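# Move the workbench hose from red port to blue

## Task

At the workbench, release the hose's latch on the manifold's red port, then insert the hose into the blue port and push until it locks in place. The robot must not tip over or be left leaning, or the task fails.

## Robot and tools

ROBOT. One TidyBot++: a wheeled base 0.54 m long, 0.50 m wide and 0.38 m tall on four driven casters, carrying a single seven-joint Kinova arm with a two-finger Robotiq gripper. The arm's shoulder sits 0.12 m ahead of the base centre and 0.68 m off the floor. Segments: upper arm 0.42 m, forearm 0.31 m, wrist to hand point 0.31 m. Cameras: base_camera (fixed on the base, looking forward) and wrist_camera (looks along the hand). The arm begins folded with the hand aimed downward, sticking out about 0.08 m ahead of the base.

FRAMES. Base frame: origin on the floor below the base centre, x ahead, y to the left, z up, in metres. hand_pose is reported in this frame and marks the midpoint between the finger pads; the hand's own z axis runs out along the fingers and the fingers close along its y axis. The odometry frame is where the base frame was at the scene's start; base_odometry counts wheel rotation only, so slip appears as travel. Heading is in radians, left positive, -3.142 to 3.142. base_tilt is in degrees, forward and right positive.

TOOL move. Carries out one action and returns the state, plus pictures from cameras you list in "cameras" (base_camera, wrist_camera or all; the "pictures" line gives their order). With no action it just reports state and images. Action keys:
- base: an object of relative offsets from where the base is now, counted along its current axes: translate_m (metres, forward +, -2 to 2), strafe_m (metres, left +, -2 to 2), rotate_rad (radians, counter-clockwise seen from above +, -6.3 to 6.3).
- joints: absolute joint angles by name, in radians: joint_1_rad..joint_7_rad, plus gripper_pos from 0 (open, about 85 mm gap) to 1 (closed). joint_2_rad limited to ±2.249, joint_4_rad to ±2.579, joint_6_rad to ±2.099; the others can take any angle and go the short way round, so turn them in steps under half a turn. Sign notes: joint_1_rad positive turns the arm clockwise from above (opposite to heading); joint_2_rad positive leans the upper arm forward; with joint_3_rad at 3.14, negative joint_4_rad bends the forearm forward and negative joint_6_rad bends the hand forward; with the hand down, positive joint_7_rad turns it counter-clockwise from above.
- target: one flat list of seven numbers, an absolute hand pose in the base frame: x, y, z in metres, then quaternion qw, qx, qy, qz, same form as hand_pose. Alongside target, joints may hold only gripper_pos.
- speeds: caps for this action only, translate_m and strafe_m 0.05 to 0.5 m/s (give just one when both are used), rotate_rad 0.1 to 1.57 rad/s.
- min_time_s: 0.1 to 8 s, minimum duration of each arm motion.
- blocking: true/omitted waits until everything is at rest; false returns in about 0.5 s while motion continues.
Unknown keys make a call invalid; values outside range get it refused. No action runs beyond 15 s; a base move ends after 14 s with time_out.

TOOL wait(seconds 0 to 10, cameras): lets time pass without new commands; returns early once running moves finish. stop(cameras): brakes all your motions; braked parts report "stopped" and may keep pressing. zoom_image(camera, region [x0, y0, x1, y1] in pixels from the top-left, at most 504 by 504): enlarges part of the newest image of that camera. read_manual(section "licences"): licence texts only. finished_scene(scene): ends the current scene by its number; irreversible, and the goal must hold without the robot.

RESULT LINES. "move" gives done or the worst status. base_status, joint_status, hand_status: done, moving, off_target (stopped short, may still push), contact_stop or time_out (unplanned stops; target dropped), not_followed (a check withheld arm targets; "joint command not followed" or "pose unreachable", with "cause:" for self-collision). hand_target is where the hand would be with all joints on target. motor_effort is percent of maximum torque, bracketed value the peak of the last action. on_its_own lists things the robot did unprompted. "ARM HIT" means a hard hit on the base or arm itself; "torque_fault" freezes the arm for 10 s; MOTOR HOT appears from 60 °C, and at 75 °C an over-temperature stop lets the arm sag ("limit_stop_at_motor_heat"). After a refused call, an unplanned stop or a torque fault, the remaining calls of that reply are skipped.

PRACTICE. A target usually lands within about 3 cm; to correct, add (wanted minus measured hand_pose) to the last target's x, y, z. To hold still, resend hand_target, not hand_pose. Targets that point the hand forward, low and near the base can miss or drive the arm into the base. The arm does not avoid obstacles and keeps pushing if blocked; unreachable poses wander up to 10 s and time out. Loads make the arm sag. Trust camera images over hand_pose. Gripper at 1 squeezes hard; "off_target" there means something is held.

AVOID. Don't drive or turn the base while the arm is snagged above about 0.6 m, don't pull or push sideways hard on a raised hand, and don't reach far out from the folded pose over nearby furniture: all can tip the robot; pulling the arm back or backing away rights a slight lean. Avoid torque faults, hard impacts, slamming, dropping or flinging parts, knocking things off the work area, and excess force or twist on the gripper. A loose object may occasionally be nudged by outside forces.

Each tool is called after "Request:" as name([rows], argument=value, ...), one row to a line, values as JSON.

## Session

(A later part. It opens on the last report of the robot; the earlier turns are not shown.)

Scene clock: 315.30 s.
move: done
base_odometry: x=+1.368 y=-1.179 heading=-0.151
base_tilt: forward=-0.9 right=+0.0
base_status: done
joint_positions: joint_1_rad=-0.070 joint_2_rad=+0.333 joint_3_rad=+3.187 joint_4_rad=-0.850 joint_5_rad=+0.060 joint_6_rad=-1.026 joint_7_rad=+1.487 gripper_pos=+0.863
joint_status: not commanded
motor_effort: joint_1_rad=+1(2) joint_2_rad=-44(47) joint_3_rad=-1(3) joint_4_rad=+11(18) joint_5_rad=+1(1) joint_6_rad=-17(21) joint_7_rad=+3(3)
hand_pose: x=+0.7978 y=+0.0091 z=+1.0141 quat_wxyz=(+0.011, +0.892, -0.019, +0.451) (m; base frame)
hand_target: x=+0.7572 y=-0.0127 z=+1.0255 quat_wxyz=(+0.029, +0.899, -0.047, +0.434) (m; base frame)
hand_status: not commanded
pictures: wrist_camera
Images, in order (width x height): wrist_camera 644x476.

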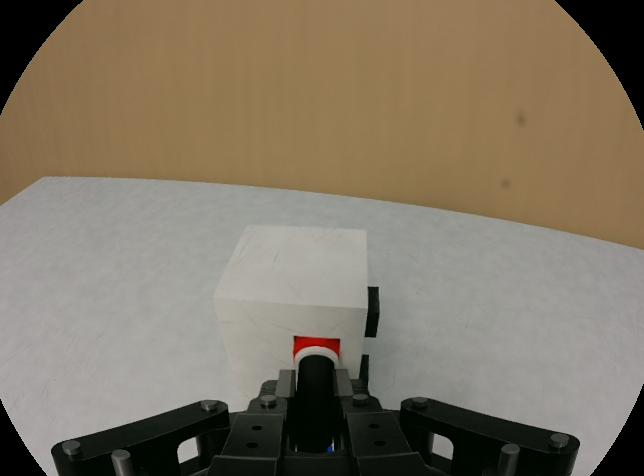

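Request:
move(base={"translate_m": -0.06}, speeds={"translate_m": 0.05}, cameras=["wrist_camera"])

Request:
zoom_image(camera="wrist_camera", region=[200, 210, 440, 450])

Scene clock: 324.00 s.
move: time_out
base_odometry: x=+1.311 y=-1.170 heading=-0.150
base_tilt: forward=-0.9 right=+0.0
base_status: translate_m time_out (by the wheels' count: -0.057 of -0.060)
joint_positions: joint_1_rad=-0.070 joint_2_rad=+0.377 joint_3_rad=+3.188 joint_4_rad=-0.817 joint_5_rad=+0.061 joint_6_rad=-0.972 joint_7_rad=+1.486 gripper_pos=+0.863
joint_status: not commanded
motor_effort: joint_1_rad=+1(3) joint_2_rad=-48(58) joint_3_rad=-1(3) joint_4_rad=+8(12) joint_5_rad=+1(3) joint_6_rad=-23(36) joint_7_rad=+4(4)
hand_pose: x=+0.8243 y=+0.0101 z=+1.0142 quat_wxyz=(+0.012, +0.883, -0.019, +0.469) (m; base frame)
hand_target: x=+0.7572 y=-0.0127 z=+1.0255 quat_wxyz=(+0.029, +0.899, -0.047, +0.434) (m; base frame)
hand_status: not commanded
pictures: wrist_camera
Images, in order (width x height): wrist_camera 644x476.

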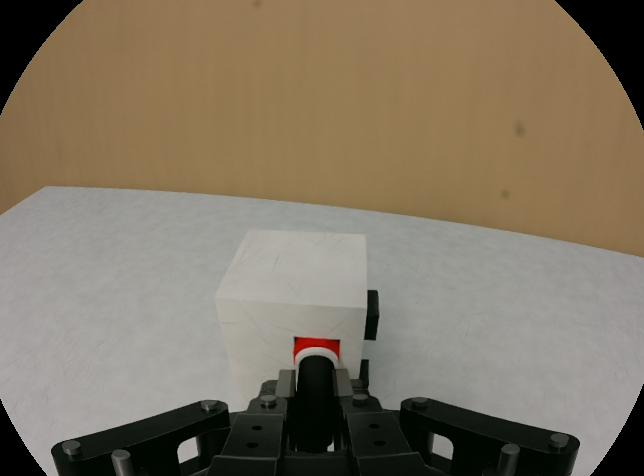

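Scaled by 2.100.

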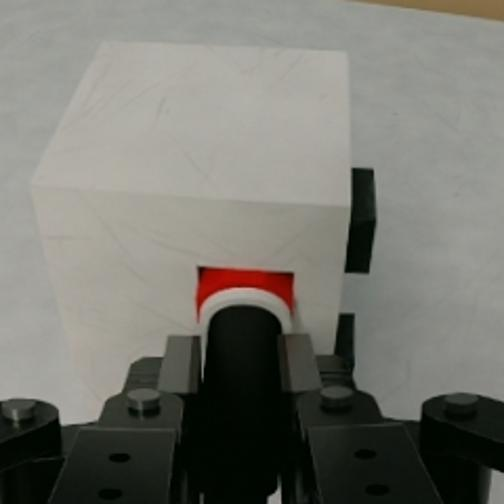

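Request:
move(base={"translate_m": 0.077}, speeds={"translate_m": 0.08})

Request:
move(joints={"gripper_pos": 0.0})

Request:
move(base={"translate_m": -0.2}, speeds={"translate_m": 0.3})

Request:
move(base={"strafe_m": -0.4, "rotate_rad": 0.35, "translate_m": -0.1}, joints={"gripper_pos": 1.0}, cameras=["all"])

Scene clock: 343.27 s.
move: done
base_odometry: x=+1.388 y=-1.182 heading=-0.150
base_tilt: forward=-0.9 right=+0.0
base_status: done
joint_positions: joint_1_rad=-0.073 joint_2_rad=+0.262 joint_3_rad=+3.188 joint_4_rad=-0.888 joint_5_rad=+0.061 joint_6_rad=-1.129 joint_7_rad=+1.486 gripper_pos=+0.863
joint_status: not commanded
motor_effort: joint_1_rad=+1(4) joint_2_rad=-22(50) joint_3_rad=+0(2) joint_4_rad=+23(24) joint_5_rad=+1(3) joint_6_rad=+19(23) joint_7_rad=+3(4)
hand_pose: x=+0.7518 y=+0.0061 z=+1.0146 quat_wxyz=(+0.012, +0.907, -0.023, +0.419) (m; base frame)
hand_target: x=+0.7572 y=-0.0127 z=+1.0255 quat_wxyz=(+0.029, +0.899, -0.047, +0.434) (m; base frame)
hand_status: not commanded
pictures: none

Scene clock: 344.37 s.
move: done
base_odometry: x=+1.388 y=-1.182 heading=-0.150
base_tilt: forward=-0.9 right=+0.0
base_status: not commanded
joint_positions: joint_1_rad=-0.073 joint_2_rad=+0.262 joint_3_rad=+3.188 joint_4_rad=-0.879 joint_5_rad=+0.061 joint_6_rad=-1.106 joint_7_rad=+1.485 gripper_pos=+0.000
joint_status: all done
motor_effort: joint_1_rad=+1(3) joint_2_rad=-24(27) joint_3_rad=+0(2) joint_4_rad=+17(23) joint_5_rad=+0(3) joint_6_rad=+7(20) joint_7_rad=+0(3)
hand_pose: x=+0.7569 y=+0.0065 z=+1.0250 quat_wxyz=(+0.011, +0.901, -0.023, +0.434) (m; base frame)
hand_target: x=+0.7572 y=-0.0127 z=+1.0255 quat_wxyz=(+0.029, +0.899, -0.047, +0.434) (m; base frame)
hand_status: not commanded
pictures: none

Scene clock: 346.03 s.
move: done
base_odometry: x=+1.190 y=-1.152 heading=-0.150
base_tilt: forward=-0.9 right=+0.0
base_status: done
joint_positions: joint_1_rad=-0.073 joint_2_rad=+0.259 joint_3_rad=+3.188 joint_4_rad=-0.879 joint_5_rad=+0.061 joint_6_rad=-1.106 joint_7_rad=+1.485 gripper_pos=+0.000
joint_status: not commanded
motor_effort: joint_1_rad=+0(2) joint_2_rad=-24(30) joint_3_rad=+0(1) joint_4_rad=+17(18) joint_5_rad=+0(1) joint_6_rad=+6(8) joint_7_rad=+0(0)
hand_pose: x=+0.7558 y=+0.0064 z=+1.0270 quat_wxyz=(+0.011, +0.900, -0.023, +0.435) (m; base frame)
hand_target: x=+0.7572 y=-0.0127 z=+1.0255 quat_wxyz=(+0.029, +0.899, -0.047, +0.434) (m; base frame)
hand_status: not commanded
pictures: none

Scene clock: 348.17 s.
move: done
base_odometry: x=+1.031 y=-1.532 heading=+0.200
base_tilt: forward=-0.9 right=+0.0
base_status: done
joint_positions: joint_1_rad=-0.071 joint_2_rad=+0.259 joint_3_rad=+3.188 joint_4_rad=-0.879 joint_5_rad=+0.061 joint_6_rad=-1.106 joint_7_rad=+1.485 gripper_pos=+0.999
joint_status: all done
motor_effort: joint_1_rad=+0(5) joint_2_rad=-24(27) joint_3_rad=+0(3) joint_4_rad=+17(18) joint_5_rad=+0(2) joint_6_rad=+7(8) joint_7_rad=+0(0)
hand_pose: x=+0.7558 y=+0.0052 z=+1.0271 quat_wxyz=(+0.012, +0.900, -0.024, +0.435) (m; base frame)
hand_target: x=+0.7572 y=-0.0127 z=+1.0255 quat_wxyz=(+0.029, +0.899, -0.047, +0.434) (m; base frame)
hand_status: not commanded
pictures: base_camera, wrist_camera
Images, in order (width x height): base_camera 644x364, wrist_camera 644x476.

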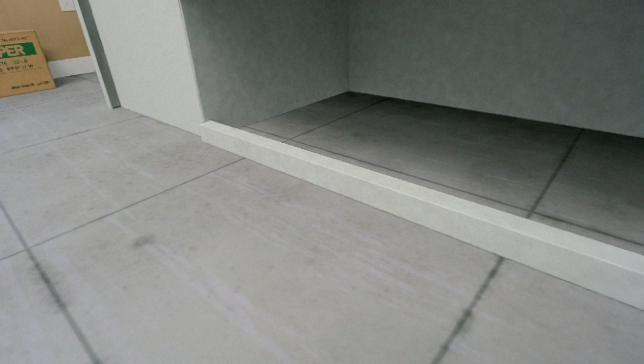

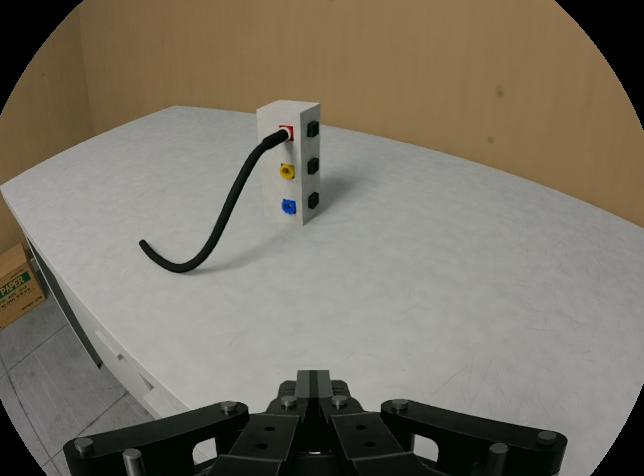

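Request:
move(joints={"joint_1_rad": 0.13, "joint_2_rad": 0.509, "joint_3_rad": 3.05, "joint_4_rad": -0.45, "joint_5_rad": -0.15, "joint_6_rad": -1.31, "joint_7_rad": 1.78})

Request:
move(base={"translate_m": 0.26, "strafe_m": -0.07}, speeds={"translate_m": 0.2}, cameras=["all"])

Scene clock: 356.17 s.
move: done
base_odometry: x=+1.031 y=-1.532 heading=+0.200
base_tilt: forward=-0.9 right=+0.0
base_status: not commanded
joint_positions: joint_1_rad=+0.116 joint_2_rad=+0.469 joint_3_rad=+3.075 joint_4_rad=-0.479 joint_5_rad=-0.084 joint_6_rad=-1.224 joint_7_rad=+1.712 gripper_pos=+0.999
joint_status: all done
motor_effort: joint_1_rad=+0(2) joint_2_rad=-29(31) joint_3_rad=-1(2) joint_4_rad=+16(18) joint_5_rad=-1(2) joint_6_rad=+7(8) joint_7_rad=+0(1)
hand_pose: x=+0.8192 y=-0.0255 z=+1.0673 quat_wxyz=(-0.008, +0.882, +0.036, +0.470) (m; base frame)
hand_target: x=+0.8169 y=-0.0043 z=+1.0360 quat_wxyz=(-0.039, +0.898, +0.075, +0.431) (m; base frame)
hand_status: not commanded
pictures: none

Scene clock: 358.27 s.
move: done
base_odometry: x=+1.300 y=-1.550 heading=+0.200
base_tilt: forward=-0.9 right=+0.0
base_status: done
joint_positions: joint_1_rad=+0.118 joint_2_rad=+0.476 joint_3_rad=+3.073 joint_4_rad=-0.474 joint_5_rad=-0.087 joint_6_rad=-1.226 joint_7_rad=+1.714 gripper_pos=+0.999
joint_status: not commanded
motor_effort: joint_1_rad=+1(1) joint_2_rad=-30(32) joint_3_rad=-1(1) joint_4_rad=+16(17) joint_5_rad=-1(2) joint_6_rad=+7(8) joint_7_rad=+0(0)
hand_pose: x=+0.8215 y=-0.0248 z=+1.0637 quat_wxyz=(-0.011, +0.883, +0.037, +0.467) (m; base frame)
hand_target: x=+0.8169 y=-0.0043 z=+1.0360 quat_wxyz=(-0.039, +0.898, +0.075, +0.431) (m; base frame)
hand_status: not commanded
pictures: base_camera, wrist_camera
Images, in order (width x height): base_camera 644x364, wrist_camera 644x476.

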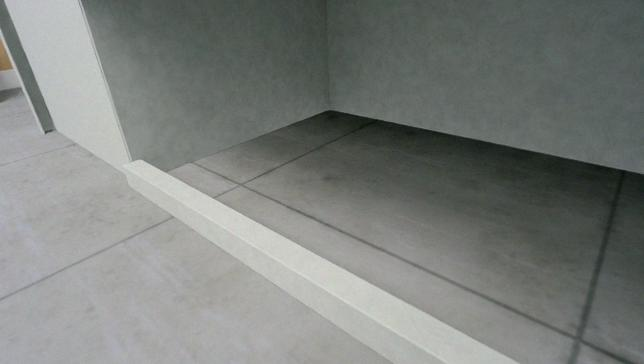

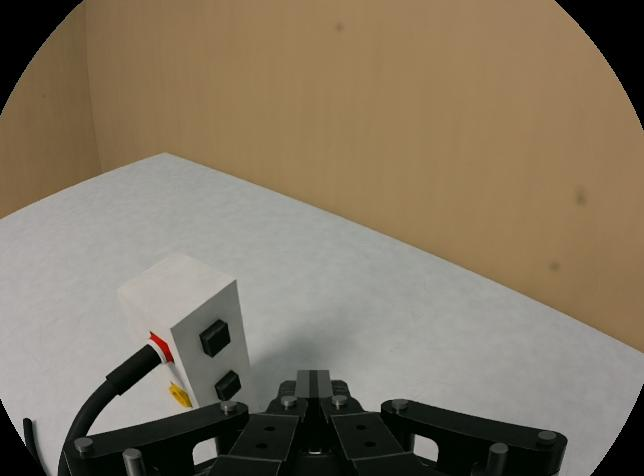

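Request:
move(joints={"joint_1_rad": 0.13, "joint_2_rad": 0.559, "joint_3_rad": 3.05, "joint_4_rad": -0.48, "joint_5_rad": -0.15, "joint_6_rad": -1.36, "joint_7_rad": 1.78})

Request:
move(base={"translate_m": 0.04}, speeds={"translate_m": 0.1}, cameras=["wrist_camera"])

Request:
zoom_image(camera="wrist_camera", region=[120, 230, 360, 470])

Scene clock: 363.47 s.
move: done
base_odometry: x=+1.300 y=-1.550 heading=+0.200
base_tilt: forward=-0.9 right=+0.0
base_status: not commanded
joint_positions: joint_1_rad=+0.118 joint_2_rad=+0.523 joint_3_rad=+3.073 joint_4_rad=-0.475 joint_5_rad=-0.087 joint_6_rad=-1.277 joint_7_rad=+1.714 gripper_pos=+0.999
joint_status: all done
motor_effort: joint_1_rad=+1(1) joint_2_rad=-31(33) joint_3_rad=-1(2) joint_4_rad=+16(17) joint_5_rad=-1(2) joint_6_rad=+6(8) joint_7_rad=+0(1)
hand_pose: x=+0.8286 y=-0.0254 z=+1.0186 quat_wxyz=(-0.016, +0.905, +0.037, +0.424) (m; base frame)
hand_target: x=+0.8211 y=-0.0040 z=+0.9754 quat_wxyz=(-0.048, +0.924, +0.076, +0.372) (m; base frame)
hand_status: not commanded
pictures: none

Scene clock: 364.37 s.
move: done
base_odometry: x=+1.339 y=-1.542 heading=+0.200
base_tilt: forward=-0.9 right=+0.0
base_status: done
joint_positions: joint_1_rad=+0.118 joint_2_rad=+0.526 joint_3_rad=+3.073 joint_4_rad=-0.475 joint_5_rad=-0.087 joint_6_rad=-1.278 joint_7_rad=+1.714 gripper_pos=+0.999
joint_status: not commanded
motor_effort: joint_1_rad=+1(1) joint_2_rad=-32(33) joint_3_rad=-1(1) joint_4_rad=+16(17) joint_5_rad=-1(1) joint_6_rad=+7(8) joint_7_rad=+0(0)
hand_pose: x=+0.8295 y=-0.0258 z=+1.0155 quat_wxyz=(-0.017, +0.906, +0.037, +0.422) (m; base frame)
hand_target: x=+0.8211 y=-0.0040 z=+0.9754 quat_wxyz=(-0.048, +0.924, +0.076, +0.372) (m; base frame)
hand_status: not commanded
pictures: wrist_camera
Images, in order (width x height): wrist_camera 644x476.

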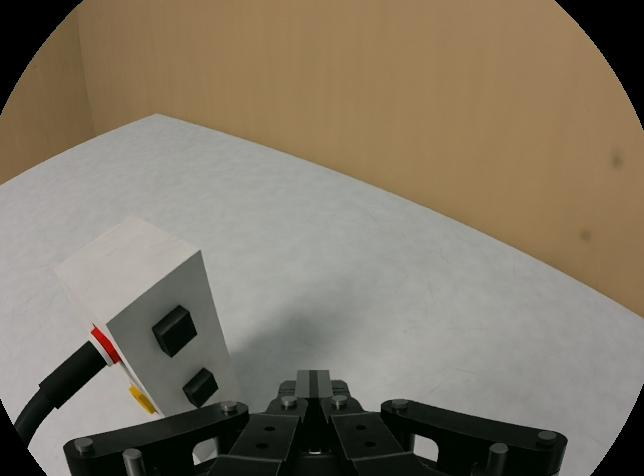

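Scaled by 2.100.

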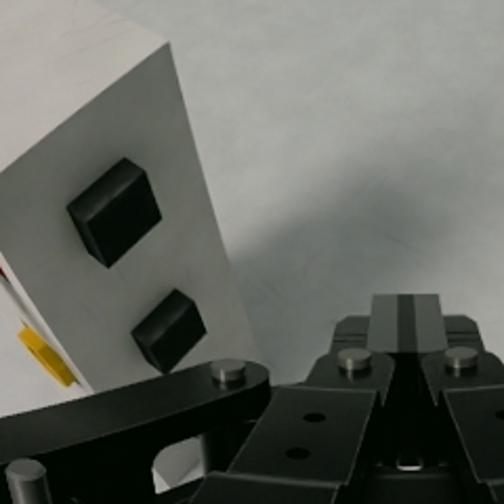

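Request:
move(base={"translate_m": -0.012, "strafe_m": 0.037}, speeds={"translate_m": 0.1}, cameras=["wrist_camera"])

Request:
zoom_image(camera="wrist_camera", region=[120, 230, 360, 470])

Scene clock: 378.30 s.
move: done
base_odometry: x=+1.320 y=-1.507 heading=+0.200
base_tilt: forward=-0.9 right=+0.0
base_status: done
joint_positions: joint_1_rad=+0.124 joint_2_rad=+0.526 joint_3_rad=+3.069 joint_4_rad=-0.475 joint_5_rad=-0.091 joint_6_rad=-1.279 joint_7_rad=+1.714 gripper_pos=+0.999
joint_status: not commanded
motor_effort: joint_1_rad=+1(3) joint_2_rad=-31(33) joint_3_rad=-1(2) joint_4_rad=+16(16) joint_5_rad=-1(2) joint_6_rad=+7(8) joint_7_rad=+0(0)
hand_pose: x=+0.8293 y=-0.0274 z=+1.0157 quat_wxyz=(-0.019, +0.906, +0.036, +0.422) (m; base frame)
hand_target: x=+0.8211 y=-0.0040 z=+0.9754 quat_wxyz=(-0.048, +0.924, +0.076, +0.372) (m; base frame)
hand_status: not commanded
pictures: wrist_camera
Images, in order (width x height): wrist_camera 644x476.

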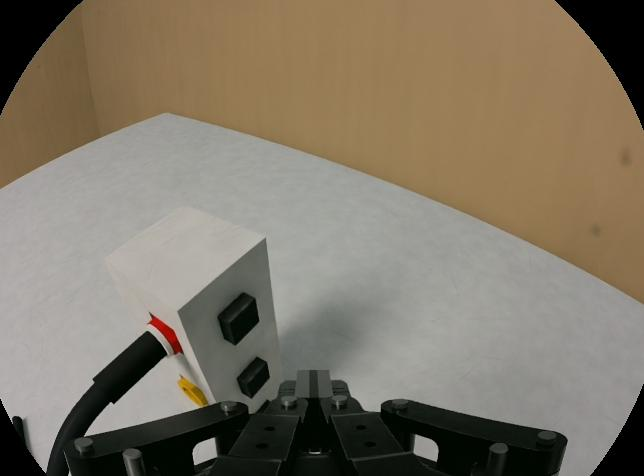

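Scaled by 2.100.

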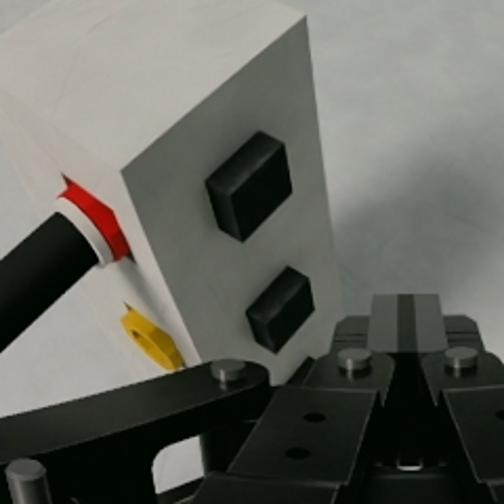

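Request:
move(base={"translate_m": 0.02, "strafe_m": 0.034}, speeds={"strafe_m": 0.05}, cameras=["wrist_camera"])

Request:
zoom_image(camera="wrist_camera", region=[160, 230, 400, 470])

Scene clock: 383.43 s.
move: done
base_odometry: x=+1.333 y=-1.470 heading=+0.200
base_tilt: forward=-0.9 right=+0.0
base_status: done
joint_positions: joint_1_rad=+0.126 joint_2_rad=+0.526 joint_3_rad=+3.069 joint_4_rad=-0.475 joint_5_rad=-0.092 joint_6_rad=-1.279 joint_7_rad=+1.714 gripper_pos=+0.999
joint_status: not commanded
motor_effort: joint_1_rad=+0(3) joint_2_rad=-31(32) joint_3_rad=-1(2) joint_4_rad=+16(17) joint_5_rad=-1(2) joint_6_rad=+7(8) joint_7_rad=+0(0)
hand_pose: x=+0.8292 y=-0.0283 z=+1.0156 quat_wxyz=(-0.019, +0.906, +0.035, +0.422) (m; base frame)
hand_target: x=+0.8211 y=-0.0040 z=+0.9754 quat_wxyz=(-0.048, +0.924, +0.076, +0.372) (m; base frame)
hand_status: not commanded
pictures: wrist_camera
Images, in order (width x height): wrist_camera 644x476.

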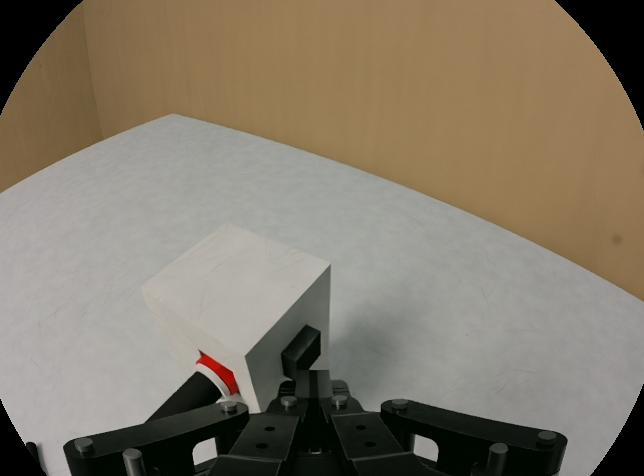

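Scaled by 2.100.

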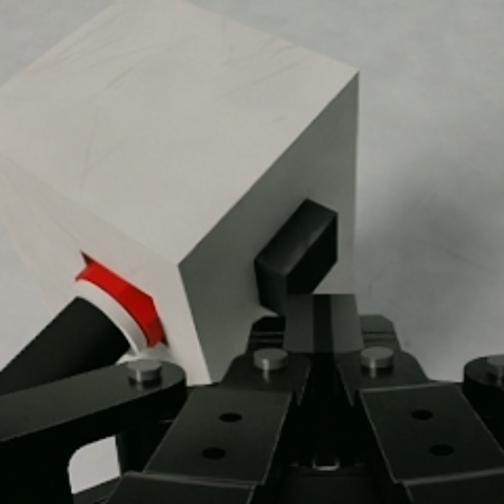

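Request:
move(base={"translate_m": 0.017, "strafe_m": 0.025}, speeds={"strafe_m": 0.05}, cameras=["wrist_camera"])

Request:
zoom_image(camera="wrist_camera", region=[160, 230, 400, 470])

Scene clock: 387.73 s.
move: done
base_odometry: x=+1.344 y=-1.442 heading=+0.200
base_tilt: forward=-0.9 right=+0.0
base_status: done
joint_positions: joint_1_rad=+0.157 joint_2_rad=+0.515 joint_3_rad=+3.069 joint_4_rad=-0.475 joint_5_rad=-0.092 joint_6_rad=-1.320 joint_7_rad=+1.714 gripper_pos=+0.999
joint_status: not commanded
motor_effort: joint_1_rad=-5(7) joint_2_rad=-21(31) joint_3_rad=-4(5) joint_4_rad=+15(17) joint_5_rad=-5(6) joint_6_rad=+13(15) joint_7_rad=+0(0)
hand_pose: x=+0.8159 y=-0.0480 z=+1.0140 quat_wxyz=(-0.014, +0.912, +0.023, +0.409) (m; base frame)
hand_target: x=+0.8211 y=-0.0040 z=+0.9754 quat_wxyz=(-0.048, +0.924, +0.076, +0.372) (m; base frame)
hand_status: not commanded
pictures: wrist_camera
Images, in order (width x height): wrist_camera 644x476.

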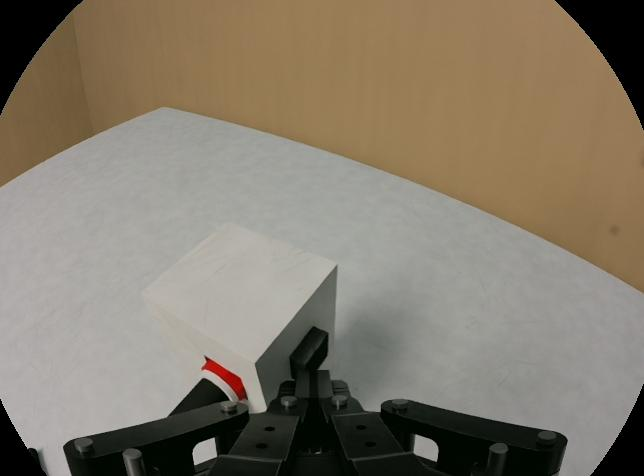

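Scaled by 2.100.

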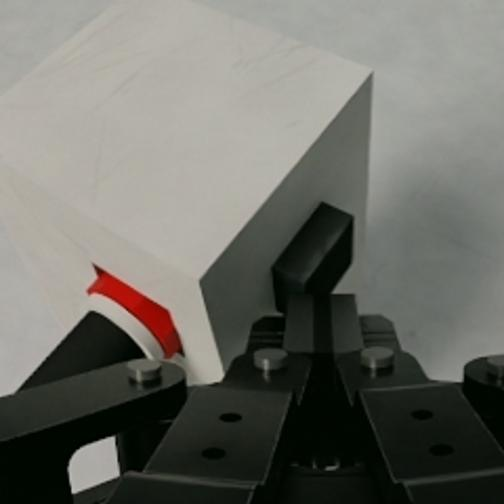

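Request:
move(base={"translate_m": 0.03, "strafe_m": 0.06}, speeds={"strafe_m": 0.05}, cameras=["wrist_camera"])

Request:
zoom_image(camera="wrist_camera", region=[160, 230, 400, 470])

Scene clock: 394.50 s.
move: done
base_odometry: x=+1.362 y=-1.378 heading=+0.200
base_tilt: forward=-0.9 right=+0.0
base_status: done
joint_positions: joint_1_rad=+0.226 joint_2_rad=+0.492 joint_3_rad=+3.092 joint_4_rad=-0.475 joint_5_rad=-0.092 joint_6_rad=-1.384 joint_7_rad=+1.714 gripper_pos=+0.999
joint_status: not commanded
motor_effort: joint_1_rad=-16(19) joint_2_rad=-16(23) joint_3_rad=-10(12) joint_4_rad=+18(19) joint_5_rad=-14(17) joint_6_rad=+24(28) joint_7_rad=+0(0)
hand_pose: x=+0.7892 y=-0.1014 z=+1.0147 quat_wxyz=(+0.007, +0.921, -0.013, +0.389) (m; base frame)
hand_target: x=+0.8211 y=-0.0040 z=+0.9754 quat_wxyz=(-0.048, +0.924, +0.076, +0.372) (m; base frame)
hand_status: not commanded
pictures: wrist_camera
Images, in order (width x height): wrist_camera 644x476.

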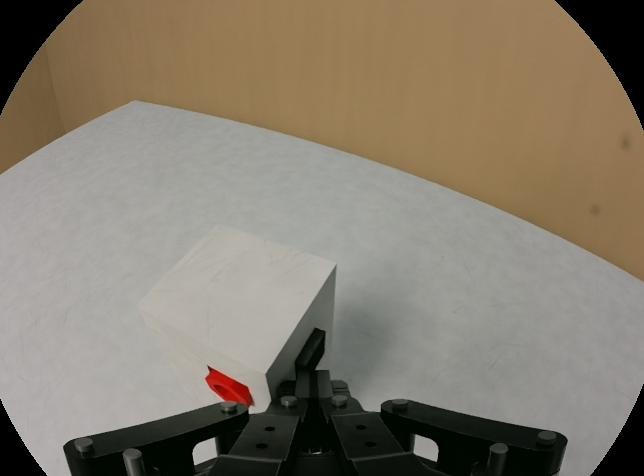

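Scaled by 2.100.

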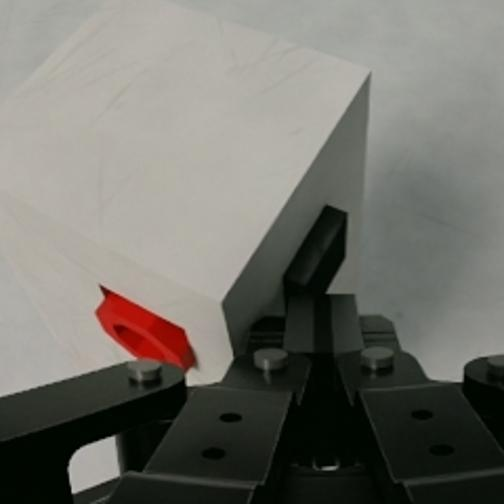

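Request:
move(base={"translate_m": -0.05, "strafe_m": -0.14}, speeds={"strafe_m": 0.15})

Request:
move(base={"translate_m": -0.25}, joints={"gripper_pos": 0}, cameras=["wrist_camera"])

Request:
zoom_image(camera="wrist_camera", region=[120, 100, 360, 340])

Scene clock: 399.63 s.
move: done
base_odometry: x=+1.341 y=-1.525 heading=+0.200
base_tilt: forward=-0.9 right=+0.0
base_status: done
joint_positions: joint_1_rad=+0.133 joint_2_rad=+0.527 joint_3_rad=+3.067 joint_4_rad=-0.474 joint_5_rad=-0.107 joint_6_rad=-1.370 joint_7_rad=+1.714 gripper_pos=+0.999
joint_status: not commanded
motor_effort: joint_1_rad=+0(16) joint_2_rad=-31(32) joint_3_rad=-1(11) joint_4_rad=+16(18) joint_5_rad=-2(14) joint_6_rad=+7(25) joint_7_rad=+0(0)
hand_pose: x=+0.8100 y=-0.0251 z=+0.9950 quat_wxyz=(-0.030, +0.923, +0.037, +0.381) (m; base frame)
hand_target: x=+0.8211 y=-0.0040 z=+0.9754 quat_wxyz=(-0.048, +0.924, +0.076, +0.372) (m; base frame)
hand_status: not commanded
pictures: none

Scene clock: 401.40 s.
move: done
base_odometry: x=+1.096 y=-1.575 heading=+0.200
base_tilt: forward=-0.9 right=+0.0
base_status: done
joint_positions: joint_1_rad=+0.133 joint_2_rad=+0.529 joint_3_rad=+3.067 joint_4_rad=-0.474 joint_5_rad=-0.107 joint_6_rad=-1.370 joint_7_rad=+1.714 gripper_pos=+0.000
joint_status: all done
motor_effort: joint_1_rad=+0(1) joint_2_rad=-31(34) joint_3_rad=-1(1) joint_4_rad=+16(17) joint_5_rad=-1(2) joint_6_rad=+6(7) joint_7_rad=+0(0)
hand_pose: x=+0.8105 y=-0.0252 z=+0.9939 quat_wxyz=(-0.030, +0.924, +0.037, +0.380) (m; base frame)
hand_target: x=+0.8211 y=-0.0040 z=+0.9754 quat_wxyz=(-0.048, +0.924, +0.076, +0.372) (m; base frame)
hand_status: not commanded
pictures: wrist_camera
Images, in order (width x height): wrist_camera 644x476.

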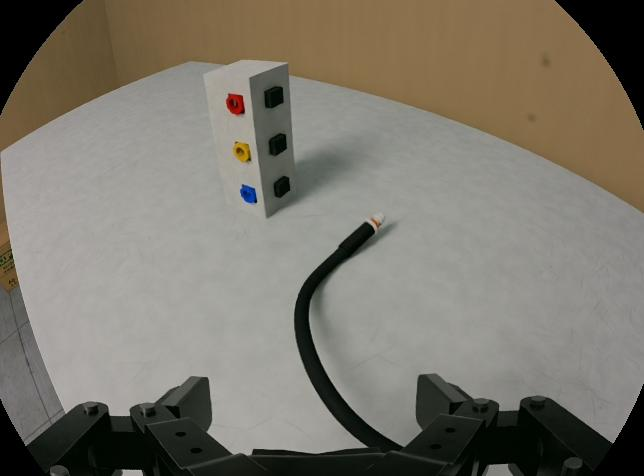

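Scaled by 2.100.

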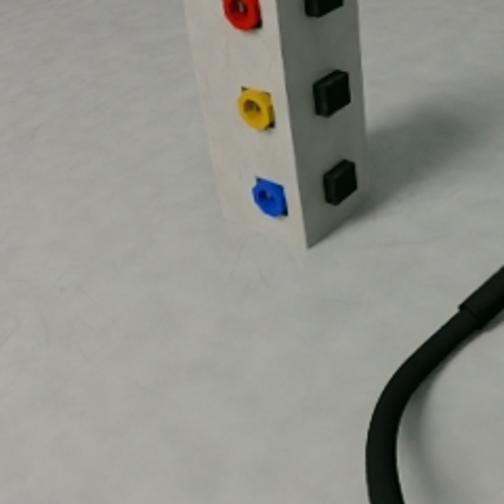

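Request:
move(base={"translate_m": 0.217, "strafe_m": 0.549, "rotate_rad": -0.63}, target=[0.72, 0.0, 1.0, 0, 0.954, 0, 0.301], cameras=["wrist_camera"])

Scene clock: 418.47 s.
move: done
base_odometry: x=+1.199 y=-0.993 heading=-0.430
base_tilt: forward=-0.9 right=+0.0
base_status: done
joint_positions: joint_1_rad=-0.014 joint_2_rad=+0.443 joint_3_rad=+3.174 joint_4_rad=-0.490 joint_5_rad=-0.077 joint_6_rad=-1.524 joint_7_rad=+1.640 gripper_pos=+0.000
joint_status: not commanded
motor_effort: joint_1_rad=+1(4) joint_2_rad=-27(33) joint_3_rad=+0(2) joint_4_rad=+15(16) joint_5_rad=-1(2) joint_6_rad=+6(7) joint_7_rad=+0(0)
hand_pose: x=+0.7489 y=+0.0201 z=+1.0082 quat_wxyz=(-0.016, +0.941, +0.039, +0.336) (m; base frame)
hand_target: x=+0.7200 y=+0.0000 z=+1.0000 quat_wxyz=(+0.000, +0.954, +0.000, +0.301) (m; base frame)
hand_status: done (0.036 m and 6.5 deg from the pose sent, 0.094 m and 11.1 deg at the start)
pictures: wrist_camera
Images, in order (width x height): wrist_camera 644x476.

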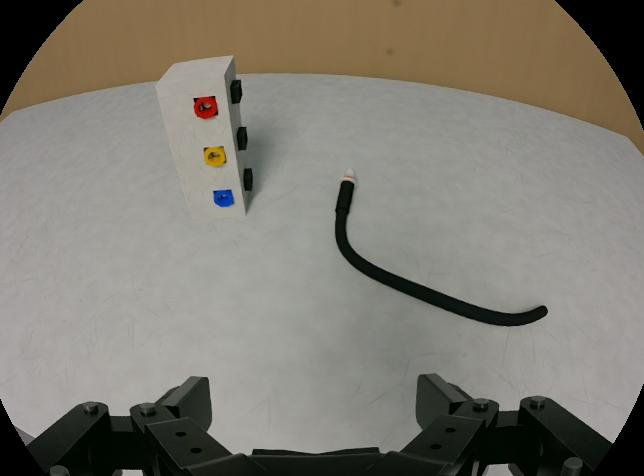

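Request:
move(base={"translate_m": 0.193, "strafe_m": 0.138, "rotate_rad": -0.15}, target=[0.72, -0.01, 1.0, 0.0105, 0.954, -0.033, 0.301], speeds={"translate_m": 0.2}, cameras=["wrist_camera"])

Scene clock: 426.93 s.
move: done
base_odometry: x=+1.432 y=-0.948 heading=-0.581
base_tilt: forward=-0.9 right=+0.0
base_status: done
joint_positions: joint_1_rad=-0.025 joint_2_rad=+0.440 joint_3_rad=+3.200 joint_4_rad=-0.490 joint_5_rad=-0.053 joint_6_rad=-1.526 joint_7_rad=+1.586 gripper_pos=+0.000
joint_status: not commanded
motor_effort: joint_1_rad=+0(4) joint_2_rad=-27(30) joint_3_rad=+0(2) joint_4_rad=+15(15) joint_5_rad=+0(2) joint_6_rad=+6(7) joint_7_rad=+0(0)
hand_pose: x=+0.7478 y=+0.0087 z=+1.0094 quat_wxyz=(-0.007, +0.942, +0.006, +0.336) (m; base frame)
hand_target: x=+0.7200 y=-0.0100 z=+1.0000 quat_wxyz=(+0.010, +0.953, -0.033, +0.301) (m; base frame)
hand_status: done (0.035 m and 6.5 deg from the pose sent, 0.043 m and 9.8 deg at the start)
pictures: wrist_camera
Images, in order (width x height): wrist_camera 644x476.

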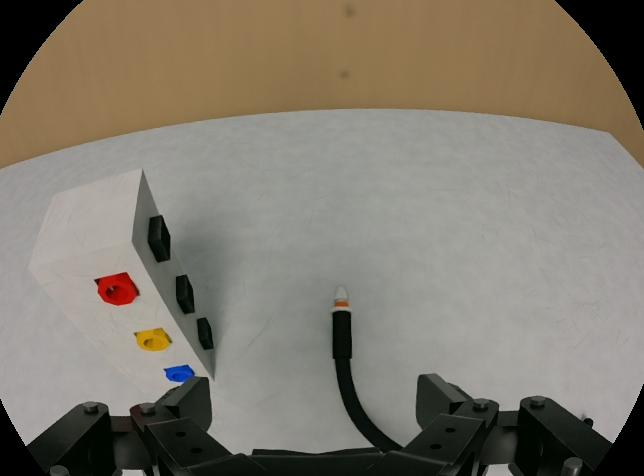

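Request:
move(base={"translate_m": 0.068, "strafe_m": -0.022}, speeds={"translate_m": 0.1}, joints={"gripper_pos": 0.4})

Request:
move(target=[0.72, -0.01, 0.93, 0.0105, 0.954, -0.033, 0.301], min_time_s=1.5, cameras=["wrist_camera"])

Scene clock: 441.33 s.
move: done
base_odometry: x=+1.477 y=-1.004 heading=-0.581
base_tilt: forward=-0.9 right=+0.0
base_status: done
joint_positions: joint_1_rad=-0.025 joint_2_rad=+0.434 joint_3_rad=+3.200 joint_4_rad=-0.491 joint_5_rad=-0.053 joint_6_rad=-1.527 joint_7_rad=+1.586 gripper_pos=+0.400
joint_status: all done
motor_effort: joint_1_rad=+0(2) joint_2_rad=-28(31) joint_3_rad=+0(1) joint_4_rad=+15(16) joint_5_rad=+0(1) joint_6_rad=+6(7) joint_7_rad=+0(0)
hand_pose: x=+0.7456 y=+0.0089 z=+1.0125 quat_wxyz=(-0.007, +0.941, +0.006, +0.338) (m; base frame)
hand_target: x=+0.7200 y=-0.0100 z=+1.0000 quat_wxyz=(+0.010, +0.953, -0.033, +0.301) (m; base frame)
hand_status: not commanded
pictures: none

Scene clock: 443.13 s.
move: done
base_odometry: x=+1.477 y=-1.004 heading=-0.581
base_tilt: forward=-0.9 right=+0.0
base_status: not commanded
joint_positions: joint_1_rad=-0.025 joint_2_rad=+0.336 joint_3_rad=+3.200 joint_4_rad=-0.916 joint_5_rad=-0.046 joint_6_rad=-1.370 joint_7_rad=+1.581 gripper_pos=+0.400
joint_status: not commanded
motor_effort: joint_1_rad=+0(2) joint_2_rad=-26(28) joint_3_rad=+0(1) joint_4_rad=+16(17) joint_5_rad=+0(1) joint_6_rad=+4(6) joint_7_rad=+0(0)
hand_pose: x=+0.7115 y=+0.0021 z=+0.9074 quat_wxyz=(-0.008, +0.966, -0.005, +0.257) (m; base frame)
hand_target: x=+0.7200 y=-0.0100 z=+0.9300 quat_wxyz=(+0.011, +0.953, -0.033, +0.301) (m; base frame)
hand_status: done (0.027 m and 6.5 deg from the pose sent, 0.088 m and 6.7 deg at the start)
pictures: wrist_camera
Images, in order (width x height): wrist_camera 644x476.

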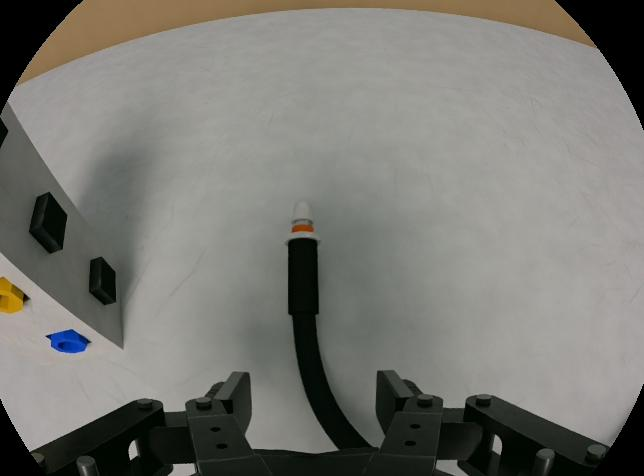

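Request:
move(base={"translate_m": 0.068, "strafe_m": 0.006}, speeds={"translate_m": 0.1}, cameras=["wrist_camera"])

Scene clock: 449.43 s.
move: done
base_odometry: x=+1.538 y=-1.037 heading=-0.581
base_tilt: forward=-0.9 right=+0.0
base_status: done
joint_positions: joint_1_rad=-0.026 joint_2_rad=+0.323 joint_3_rad=+3.200 joint_4_rad=-0.917 joint_5_rad=-0.045 joint_6_rad=-1.364 joint_7_rad=+1.581 gripper_pos=+0.400
joint_status: not commanded
motor_effort: joint_1_rad=+1(2) joint_2_rad=-25(28) joint_3_rad=+0(1) joint_4_rad=+16(17) joint_5_rad=+0(1) joint_6_rad=+5(6) joint_7_rad=+0(0)
hand_pose: x=+0.7100 y=+0.0018 z=+0.9152 quat_wxyz=(-0.008, +0.964, -0.005, +0.266) (m; base frame)
hand_target: x=+0.7200 y=-0.0100 z=+0.9300 quat_wxyz=(+0.011, +0.953, -0.033, +0.301) (m; base frame)
hand_status: not commanded
pictures: wrist_camera
Images, in order (width x height): wrist_camera 644x476.

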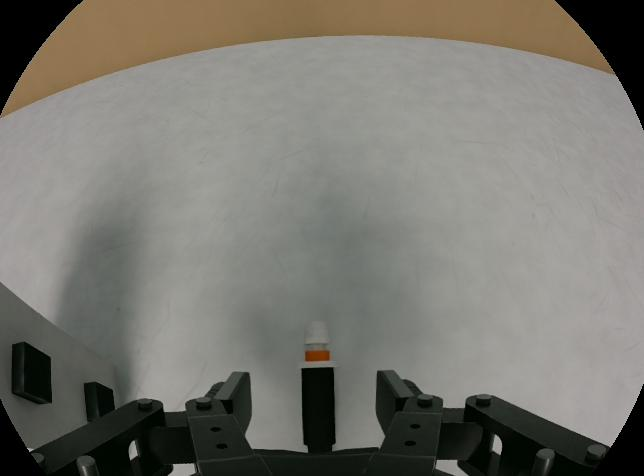

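Request:
move(target=[0.711, -0.01, 0.906, 0.0105, 0.954, -0.033, 0.301], min_time_s=2, cameras=["wrist_camera"])

Scene clock: 453.73 s.
move: done
base_odometry: x=+1.538 y=-1.037 heading=-0.581
base_tilt: forward=-0.9 right=+0.0
base_status: not commanded
joint_positions: joint_1_rad=-0.026 joint_2_rad=+0.293 joint_3_rad=+3.200 joint_4_rad=-1.054 joint_5_rad=-0.039 joint_6_rad=-1.273 joint_7_rad=+1.575 gripper_pos=+0.400
joint_status: not commanded
motor_effort: joint_1_rad=+1(1) joint_2_rad=-25(26) joint_3_rad=+0(0) joint_4_rad=+17(17) joint_5_rad=+0(1) joint_6_rad=+4(6) joint_7_rad=+0(0)
hand_pose: x=+0.7027 y=-0.0011 z=+0.8847 quat_wxyz=(-0.007, +0.966, -0.011, +0.258) (m; base frame)
hand_target: x=+0.7110 y=-0.0100 z=+0.9060 quat_wxyz=(+0.011, +0.953, -0.033, +0.301) (m; base frame)
hand_status: done (0.024 m and 6.0 deg from the pose sent, 0.015 m and 5.7 deg at the start)
pictures: wrist_camera
Images, in order (width x height): wrist_camera 644x476.

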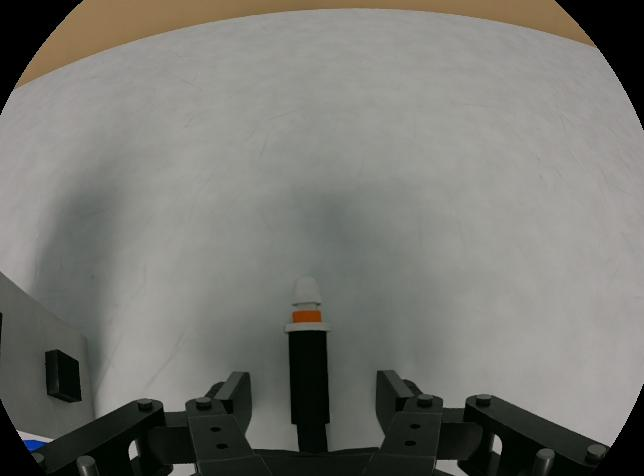

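Request:
move(joints={"gripper_pos": 1.0}, cameras=["wrist_camera"])

Scene clock: 459.10 s.
move: off_target
base_odometry: x=+1.538 y=-1.037 heading=-0.581
base_tilt: forward=-0.9 right=+0.0
base_status: not commanded
joint_positions: joint_1_rad=-0.026 joint_2_rad=+0.291 joint_3_rad=+3.200 joint_4_rad=-1.055 joint_5_rad=-0.039 joint_6_rad=-1.272 joint_7_rad=+1.575 gripper_pos=+0.871
joint_status: gripper_pos off_target (ended at +0.871, target +1.000)
motor_effort: joint_1_rad=+0(1) joint_2_rad=-25(26) joint_3_rad=+0(0) joint_4_rad=+17(17) joint_5_rad=+0(1) joint_6_rad=+4(5) joint_7_rad=+0(0)
hand_pose: x=+0.7024 y=-0.0013 z=+0.8855 quat_wxyz=(-0.007, +0.966, -0.011, +0.259) (m; base frame)
hand_target: x=+0.7110 y=-0.0100 z=+0.9060 quat_wxyz=(+0.011, +0.953, -0.033, +0.301) (m; base frame)
hand_status: not commanded
pictures: wrist_camera
Images, in order (width x height): wrist_camera 644x476.

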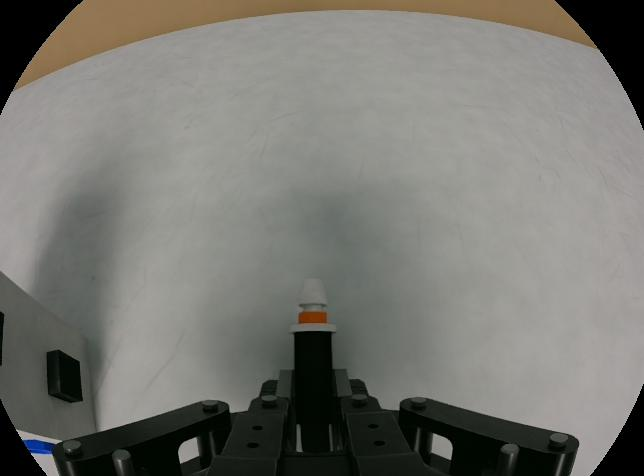

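Request:
move(target=[0.711, -0.01, 0.945, 0.0105, 0.954, -0.033, 0.301], min_time_s=1.5)

Request:
move(base={"translate_m": -0.2}, speeds={"translate_m": 0.25})

Request:
move(base={"translate_m": 0.07, "strafe_m": -0.162, "rotate_rad": 0.36}, speeds={"translate_m": 0.2, "rotate_rad": 0.5}, cameras=["wrist_camera"])

Scene clock: 473.43 s.
move: done
base_odometry: x=+1.538 y=-1.037 heading=-0.581
base_tilt: forward=-0.9 right=+0.0
base_status: not commanded
joint_positions: joint_1_rad=-0.026 joint_2_rad=+0.291 joint_3_rad=+3.200 joint_4_rad=-0.932 joint_5_rad=-0.039 joint_6_rad=-1.272 joint_7_rad=+1.575 gripper_pos=+0.871
joint_status: not commanded
motor_effort: joint_1_rad=+1(1) joint_2_rad=-25(26) joint_3_rad=+0(0) joint_4_rad=+17(17) joint_5_rad=-1(1) joint_6_rad=+6(6) joint_7_rad=+0(0)
hand_pose: x=+0.7233 y=-0.0009 z=+0.9440 quat_wxyz=(-0.006, +0.948, -0.009, +0.318) (m; base frame)
hand_target: x=+0.7110 y=-0.0100 z=+0.9450 quat_wxyz=(+0.011, +0.953, -0.033, +0.301) (m; base frame)
hand_status: done (0.015 m and 3.9 deg from the pose sent, 0.061 m and 5.9 deg at the start)
pictures: none

Scene clock: 475.03 s.
move: done
base_odometry: x=+1.370 y=-0.927 heading=-0.581
base_tilt: forward=-0.9 right=+0.0
base_status: done
joint_positions: joint_1_rad=-0.028 joint_2_rad=+0.290 joint_3_rad=+3.200 joint_4_rad=-0.931 joint_5_rad=-0.038 joint_6_rad=-1.272 joint_7_rad=+1.575 gripper_pos=+0.871
joint_status: not commanded
motor_effort: joint_1_rad=+0(2) joint_2_rad=-25(31) joint_3_rad=+0(2) joint_4_rad=+17(18) joint_5_rad=-1(1) joint_6_rad=+5(6) joint_7_rad=+0(0)
hand_pose: x=+0.7234 y=+0.0002 z=+0.9446 quat_wxyz=(-0.006, +0.948, -0.008, +0.319) (m; base frame)
hand_target: x=+0.7110 y=-0.0100 z=+0.9450 quat_wxyz=(+0.011, +0.953, -0.033, +0.301) (m; base frame)
hand_status: not commanded
pictures: none

Scene clock: 476.67 s.
move: done
base_odometry: x=+1.340 y=-1.101 heading=-0.220
base_tilt: forward=-0.9 right=+0.0
base_status: done
joint_positions: joint_1_rad=-0.034 joint_2_rad=+0.290 joint_3_rad=+3.200 joint_4_rad=-0.931 joint_5_rad=-0.033 joint_6_rad=-1.272 joint_7_rad=+1.575 gripper_pos=+0.871
joint_status: not commanded
motor_effort: joint_1_rad=+0(3) joint_2_rad=-25(26) joint_3_rad=+0(2) joint_4_rad=+17(17) joint_5_rad=-1(1) joint_6_rad=+6(6) joint_7_rad=+0(0)
hand_pose: x=+0.7234 y=+0.0023 z=+0.9446 quat_wxyz=(-0.004, +0.948, -0.005, +0.319) (m; base frame)
hand_target: x=+0.7110 y=-0.0100 z=+0.9450 quat_wxyz=(+0.011, +0.953, -0.033, +0.301) (m; base frame)
hand_status: not commanded
pictures: wrist_camera
Images, in order (width x height): wrist_camera 644x476.

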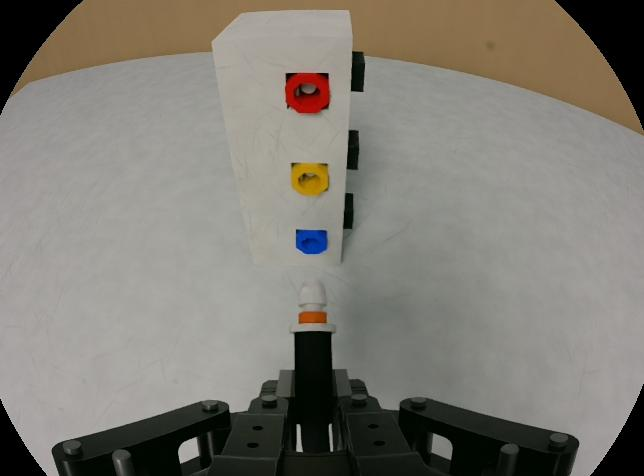

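Request:
move(joints={"joint_4_rad": -1.01, "joint_6_rad": -1.417}, min_time_s=1, cameras=["wrist_camera"])

Scene clock: 489.33 s.
move: done
base_odometry: x=+1.340 y=-1.101 heading=-0.220
base_tilt: forward=-0.9 right=+0.0
base_status: not commanded
joint_positions: joint_1_rad=-0.034 joint_2_rad=+0.290 joint_3_rad=+3.200 joint_4_rad=-0.988 joint_5_rad=-0.033 joint_6_rad=-1.338 joint_7_rad=+1.575 gripper_pos=+0.871
joint_status: all done
motor_effort: joint_1_rad=+1(1) joint_2_rad=-25(26) joint_3_rad=+0(0) joint_4_rad=+17(18) joint_5_rad=+0(1) joint_6_rad=+5(7) joint_7_rad=+0(0)
hand_pose: x=+0.6972 y=+0.0024 z=+0.9061 quat_wxyz=(-0.005, +0.966, -0.006, +0.260) (m; base frame)
hand_target: x=+0.6711 y=-0.0103 z=+0.8850 quat_wxyz=(+0.012, +0.977, -0.034, +0.211) (m; base frame)
hand_status: not commanded
pictures: wrist_camera
Images, in order (width x height): wrist_camera 644x476.

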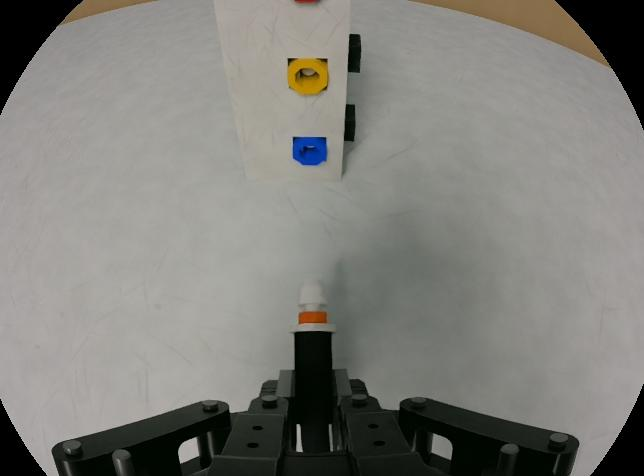

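Request:
move(base={"translate_m": 0.085, "strafe_m": 0.005}, speeds={"translate_m": 0.08}, cameras=["wrist_camera"])

Request:
zoom_image(camera="wrist_camera", region=[232, 180, 392, 340])

Scene clock: 500.30 s.
move: done
base_odometry: x=+1.424 y=-1.115 heading=-0.220
base_tilt: forward=-0.9 right=+0.0
base_status: done
joint_positions: joint_1_rad=-0.034 joint_2_rad=+0.290 joint_3_rad=+3.200 joint_4_rad=-0.989 joint_5_rad=-0.033 joint_6_rad=-1.341 joint_7_rad=+1.575 gripper_pos=+0.871
joint_status: not commanded
motor_effort: joint_1_rad=+0(1) joint_2_rad=-25(28) joint_3_rad=+0(0) joint_4_rad=+17(18) joint_5_rad=-1(1) joint_6_rad=+5(6) joint_7_rad=+0(0)
hand_pose: x=+0.6962 y=+0.0024 z=+0.9056 quat_wxyz=(-0.005, +0.966, -0.006, +0.258) (m; base frame)
hand_target: x=+0.6711 y=-0.0103 z=+0.8850 quat_wxyz=(+0.012, +0.977, -0.034, +0.211) (m; base frame)
hand_status: not commanded
pictures: wrist_camera
Images, in order (width x height): wrist_camera 644x476.

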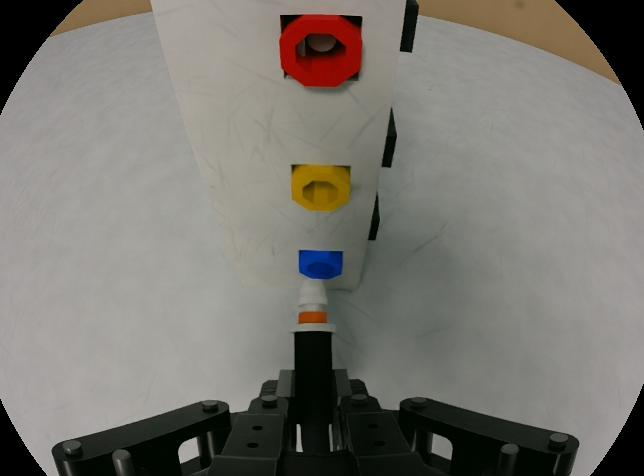

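Scaled by 3.150.

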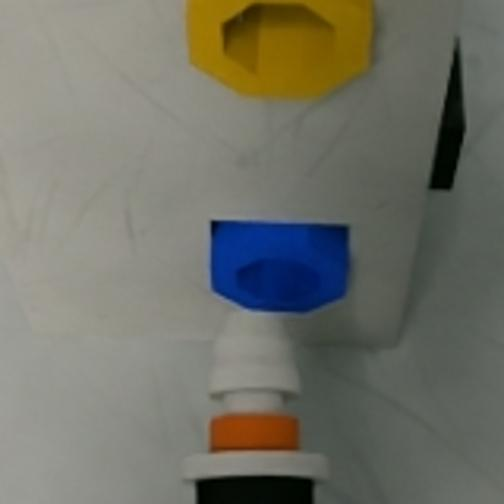

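Request:
move(base={"translate_m": 0.012, "strafe_m": -0.0047}, speeds={"translate_m": 0.05}, cameras=["wrist_camera"])

Request:
zoom_image(camera="wrist_camera", region=[252, 220, 372, 340])

Scene clock: 508.27 s.
move: done
base_odometry: x=+1.435 y=-1.122 heading=-0.220
base_tilt: forward=-0.9 right=+0.0
base_status: done
joint_positions: joint_1_rad=-0.034 joint_2_rad=+0.290 joint_3_rad=+3.200 joint_4_rad=-0.989 joint_5_rad=-0.033 joint_6_rad=-1.342 joint_7_rad=+1.575 gripper_pos=+0.871
joint_status: not commanded
motor_effort: joint_1_rad=+0(2) joint_2_rad=-24(28) joint_3_rad=+0(1) joint_4_rad=+17(18) joint_5_rad=+0(1) joint_6_rad=+4(6) joint_7_rad=+0(0)
hand_pose: x=+0.6959 y=+0.0025 z=+0.9055 quat_wxyz=(-0.005, +0.966, -0.006, +0.258) (m; base frame)
hand_target: x=+0.6711 y=-0.0103 z=+0.8850 quat_wxyz=(+0.012, +0.977, -0.034, +0.211) (m; base frame)
hand_status: not commanded
pictures: wrist_camera
Images, in order (width x height): wrist_camera 644x476.

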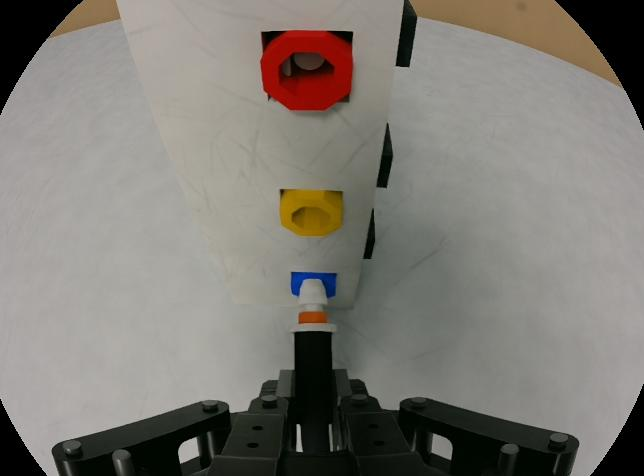

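Scaled by 4.200.

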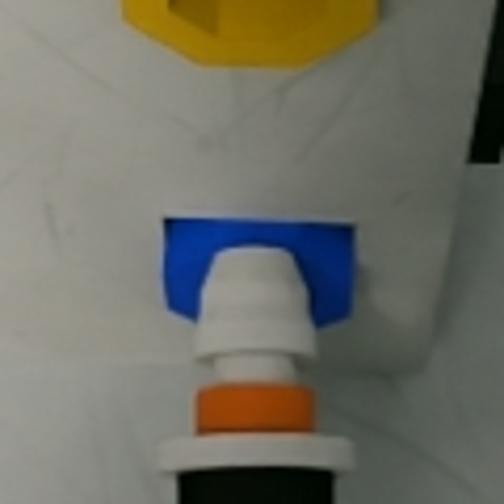

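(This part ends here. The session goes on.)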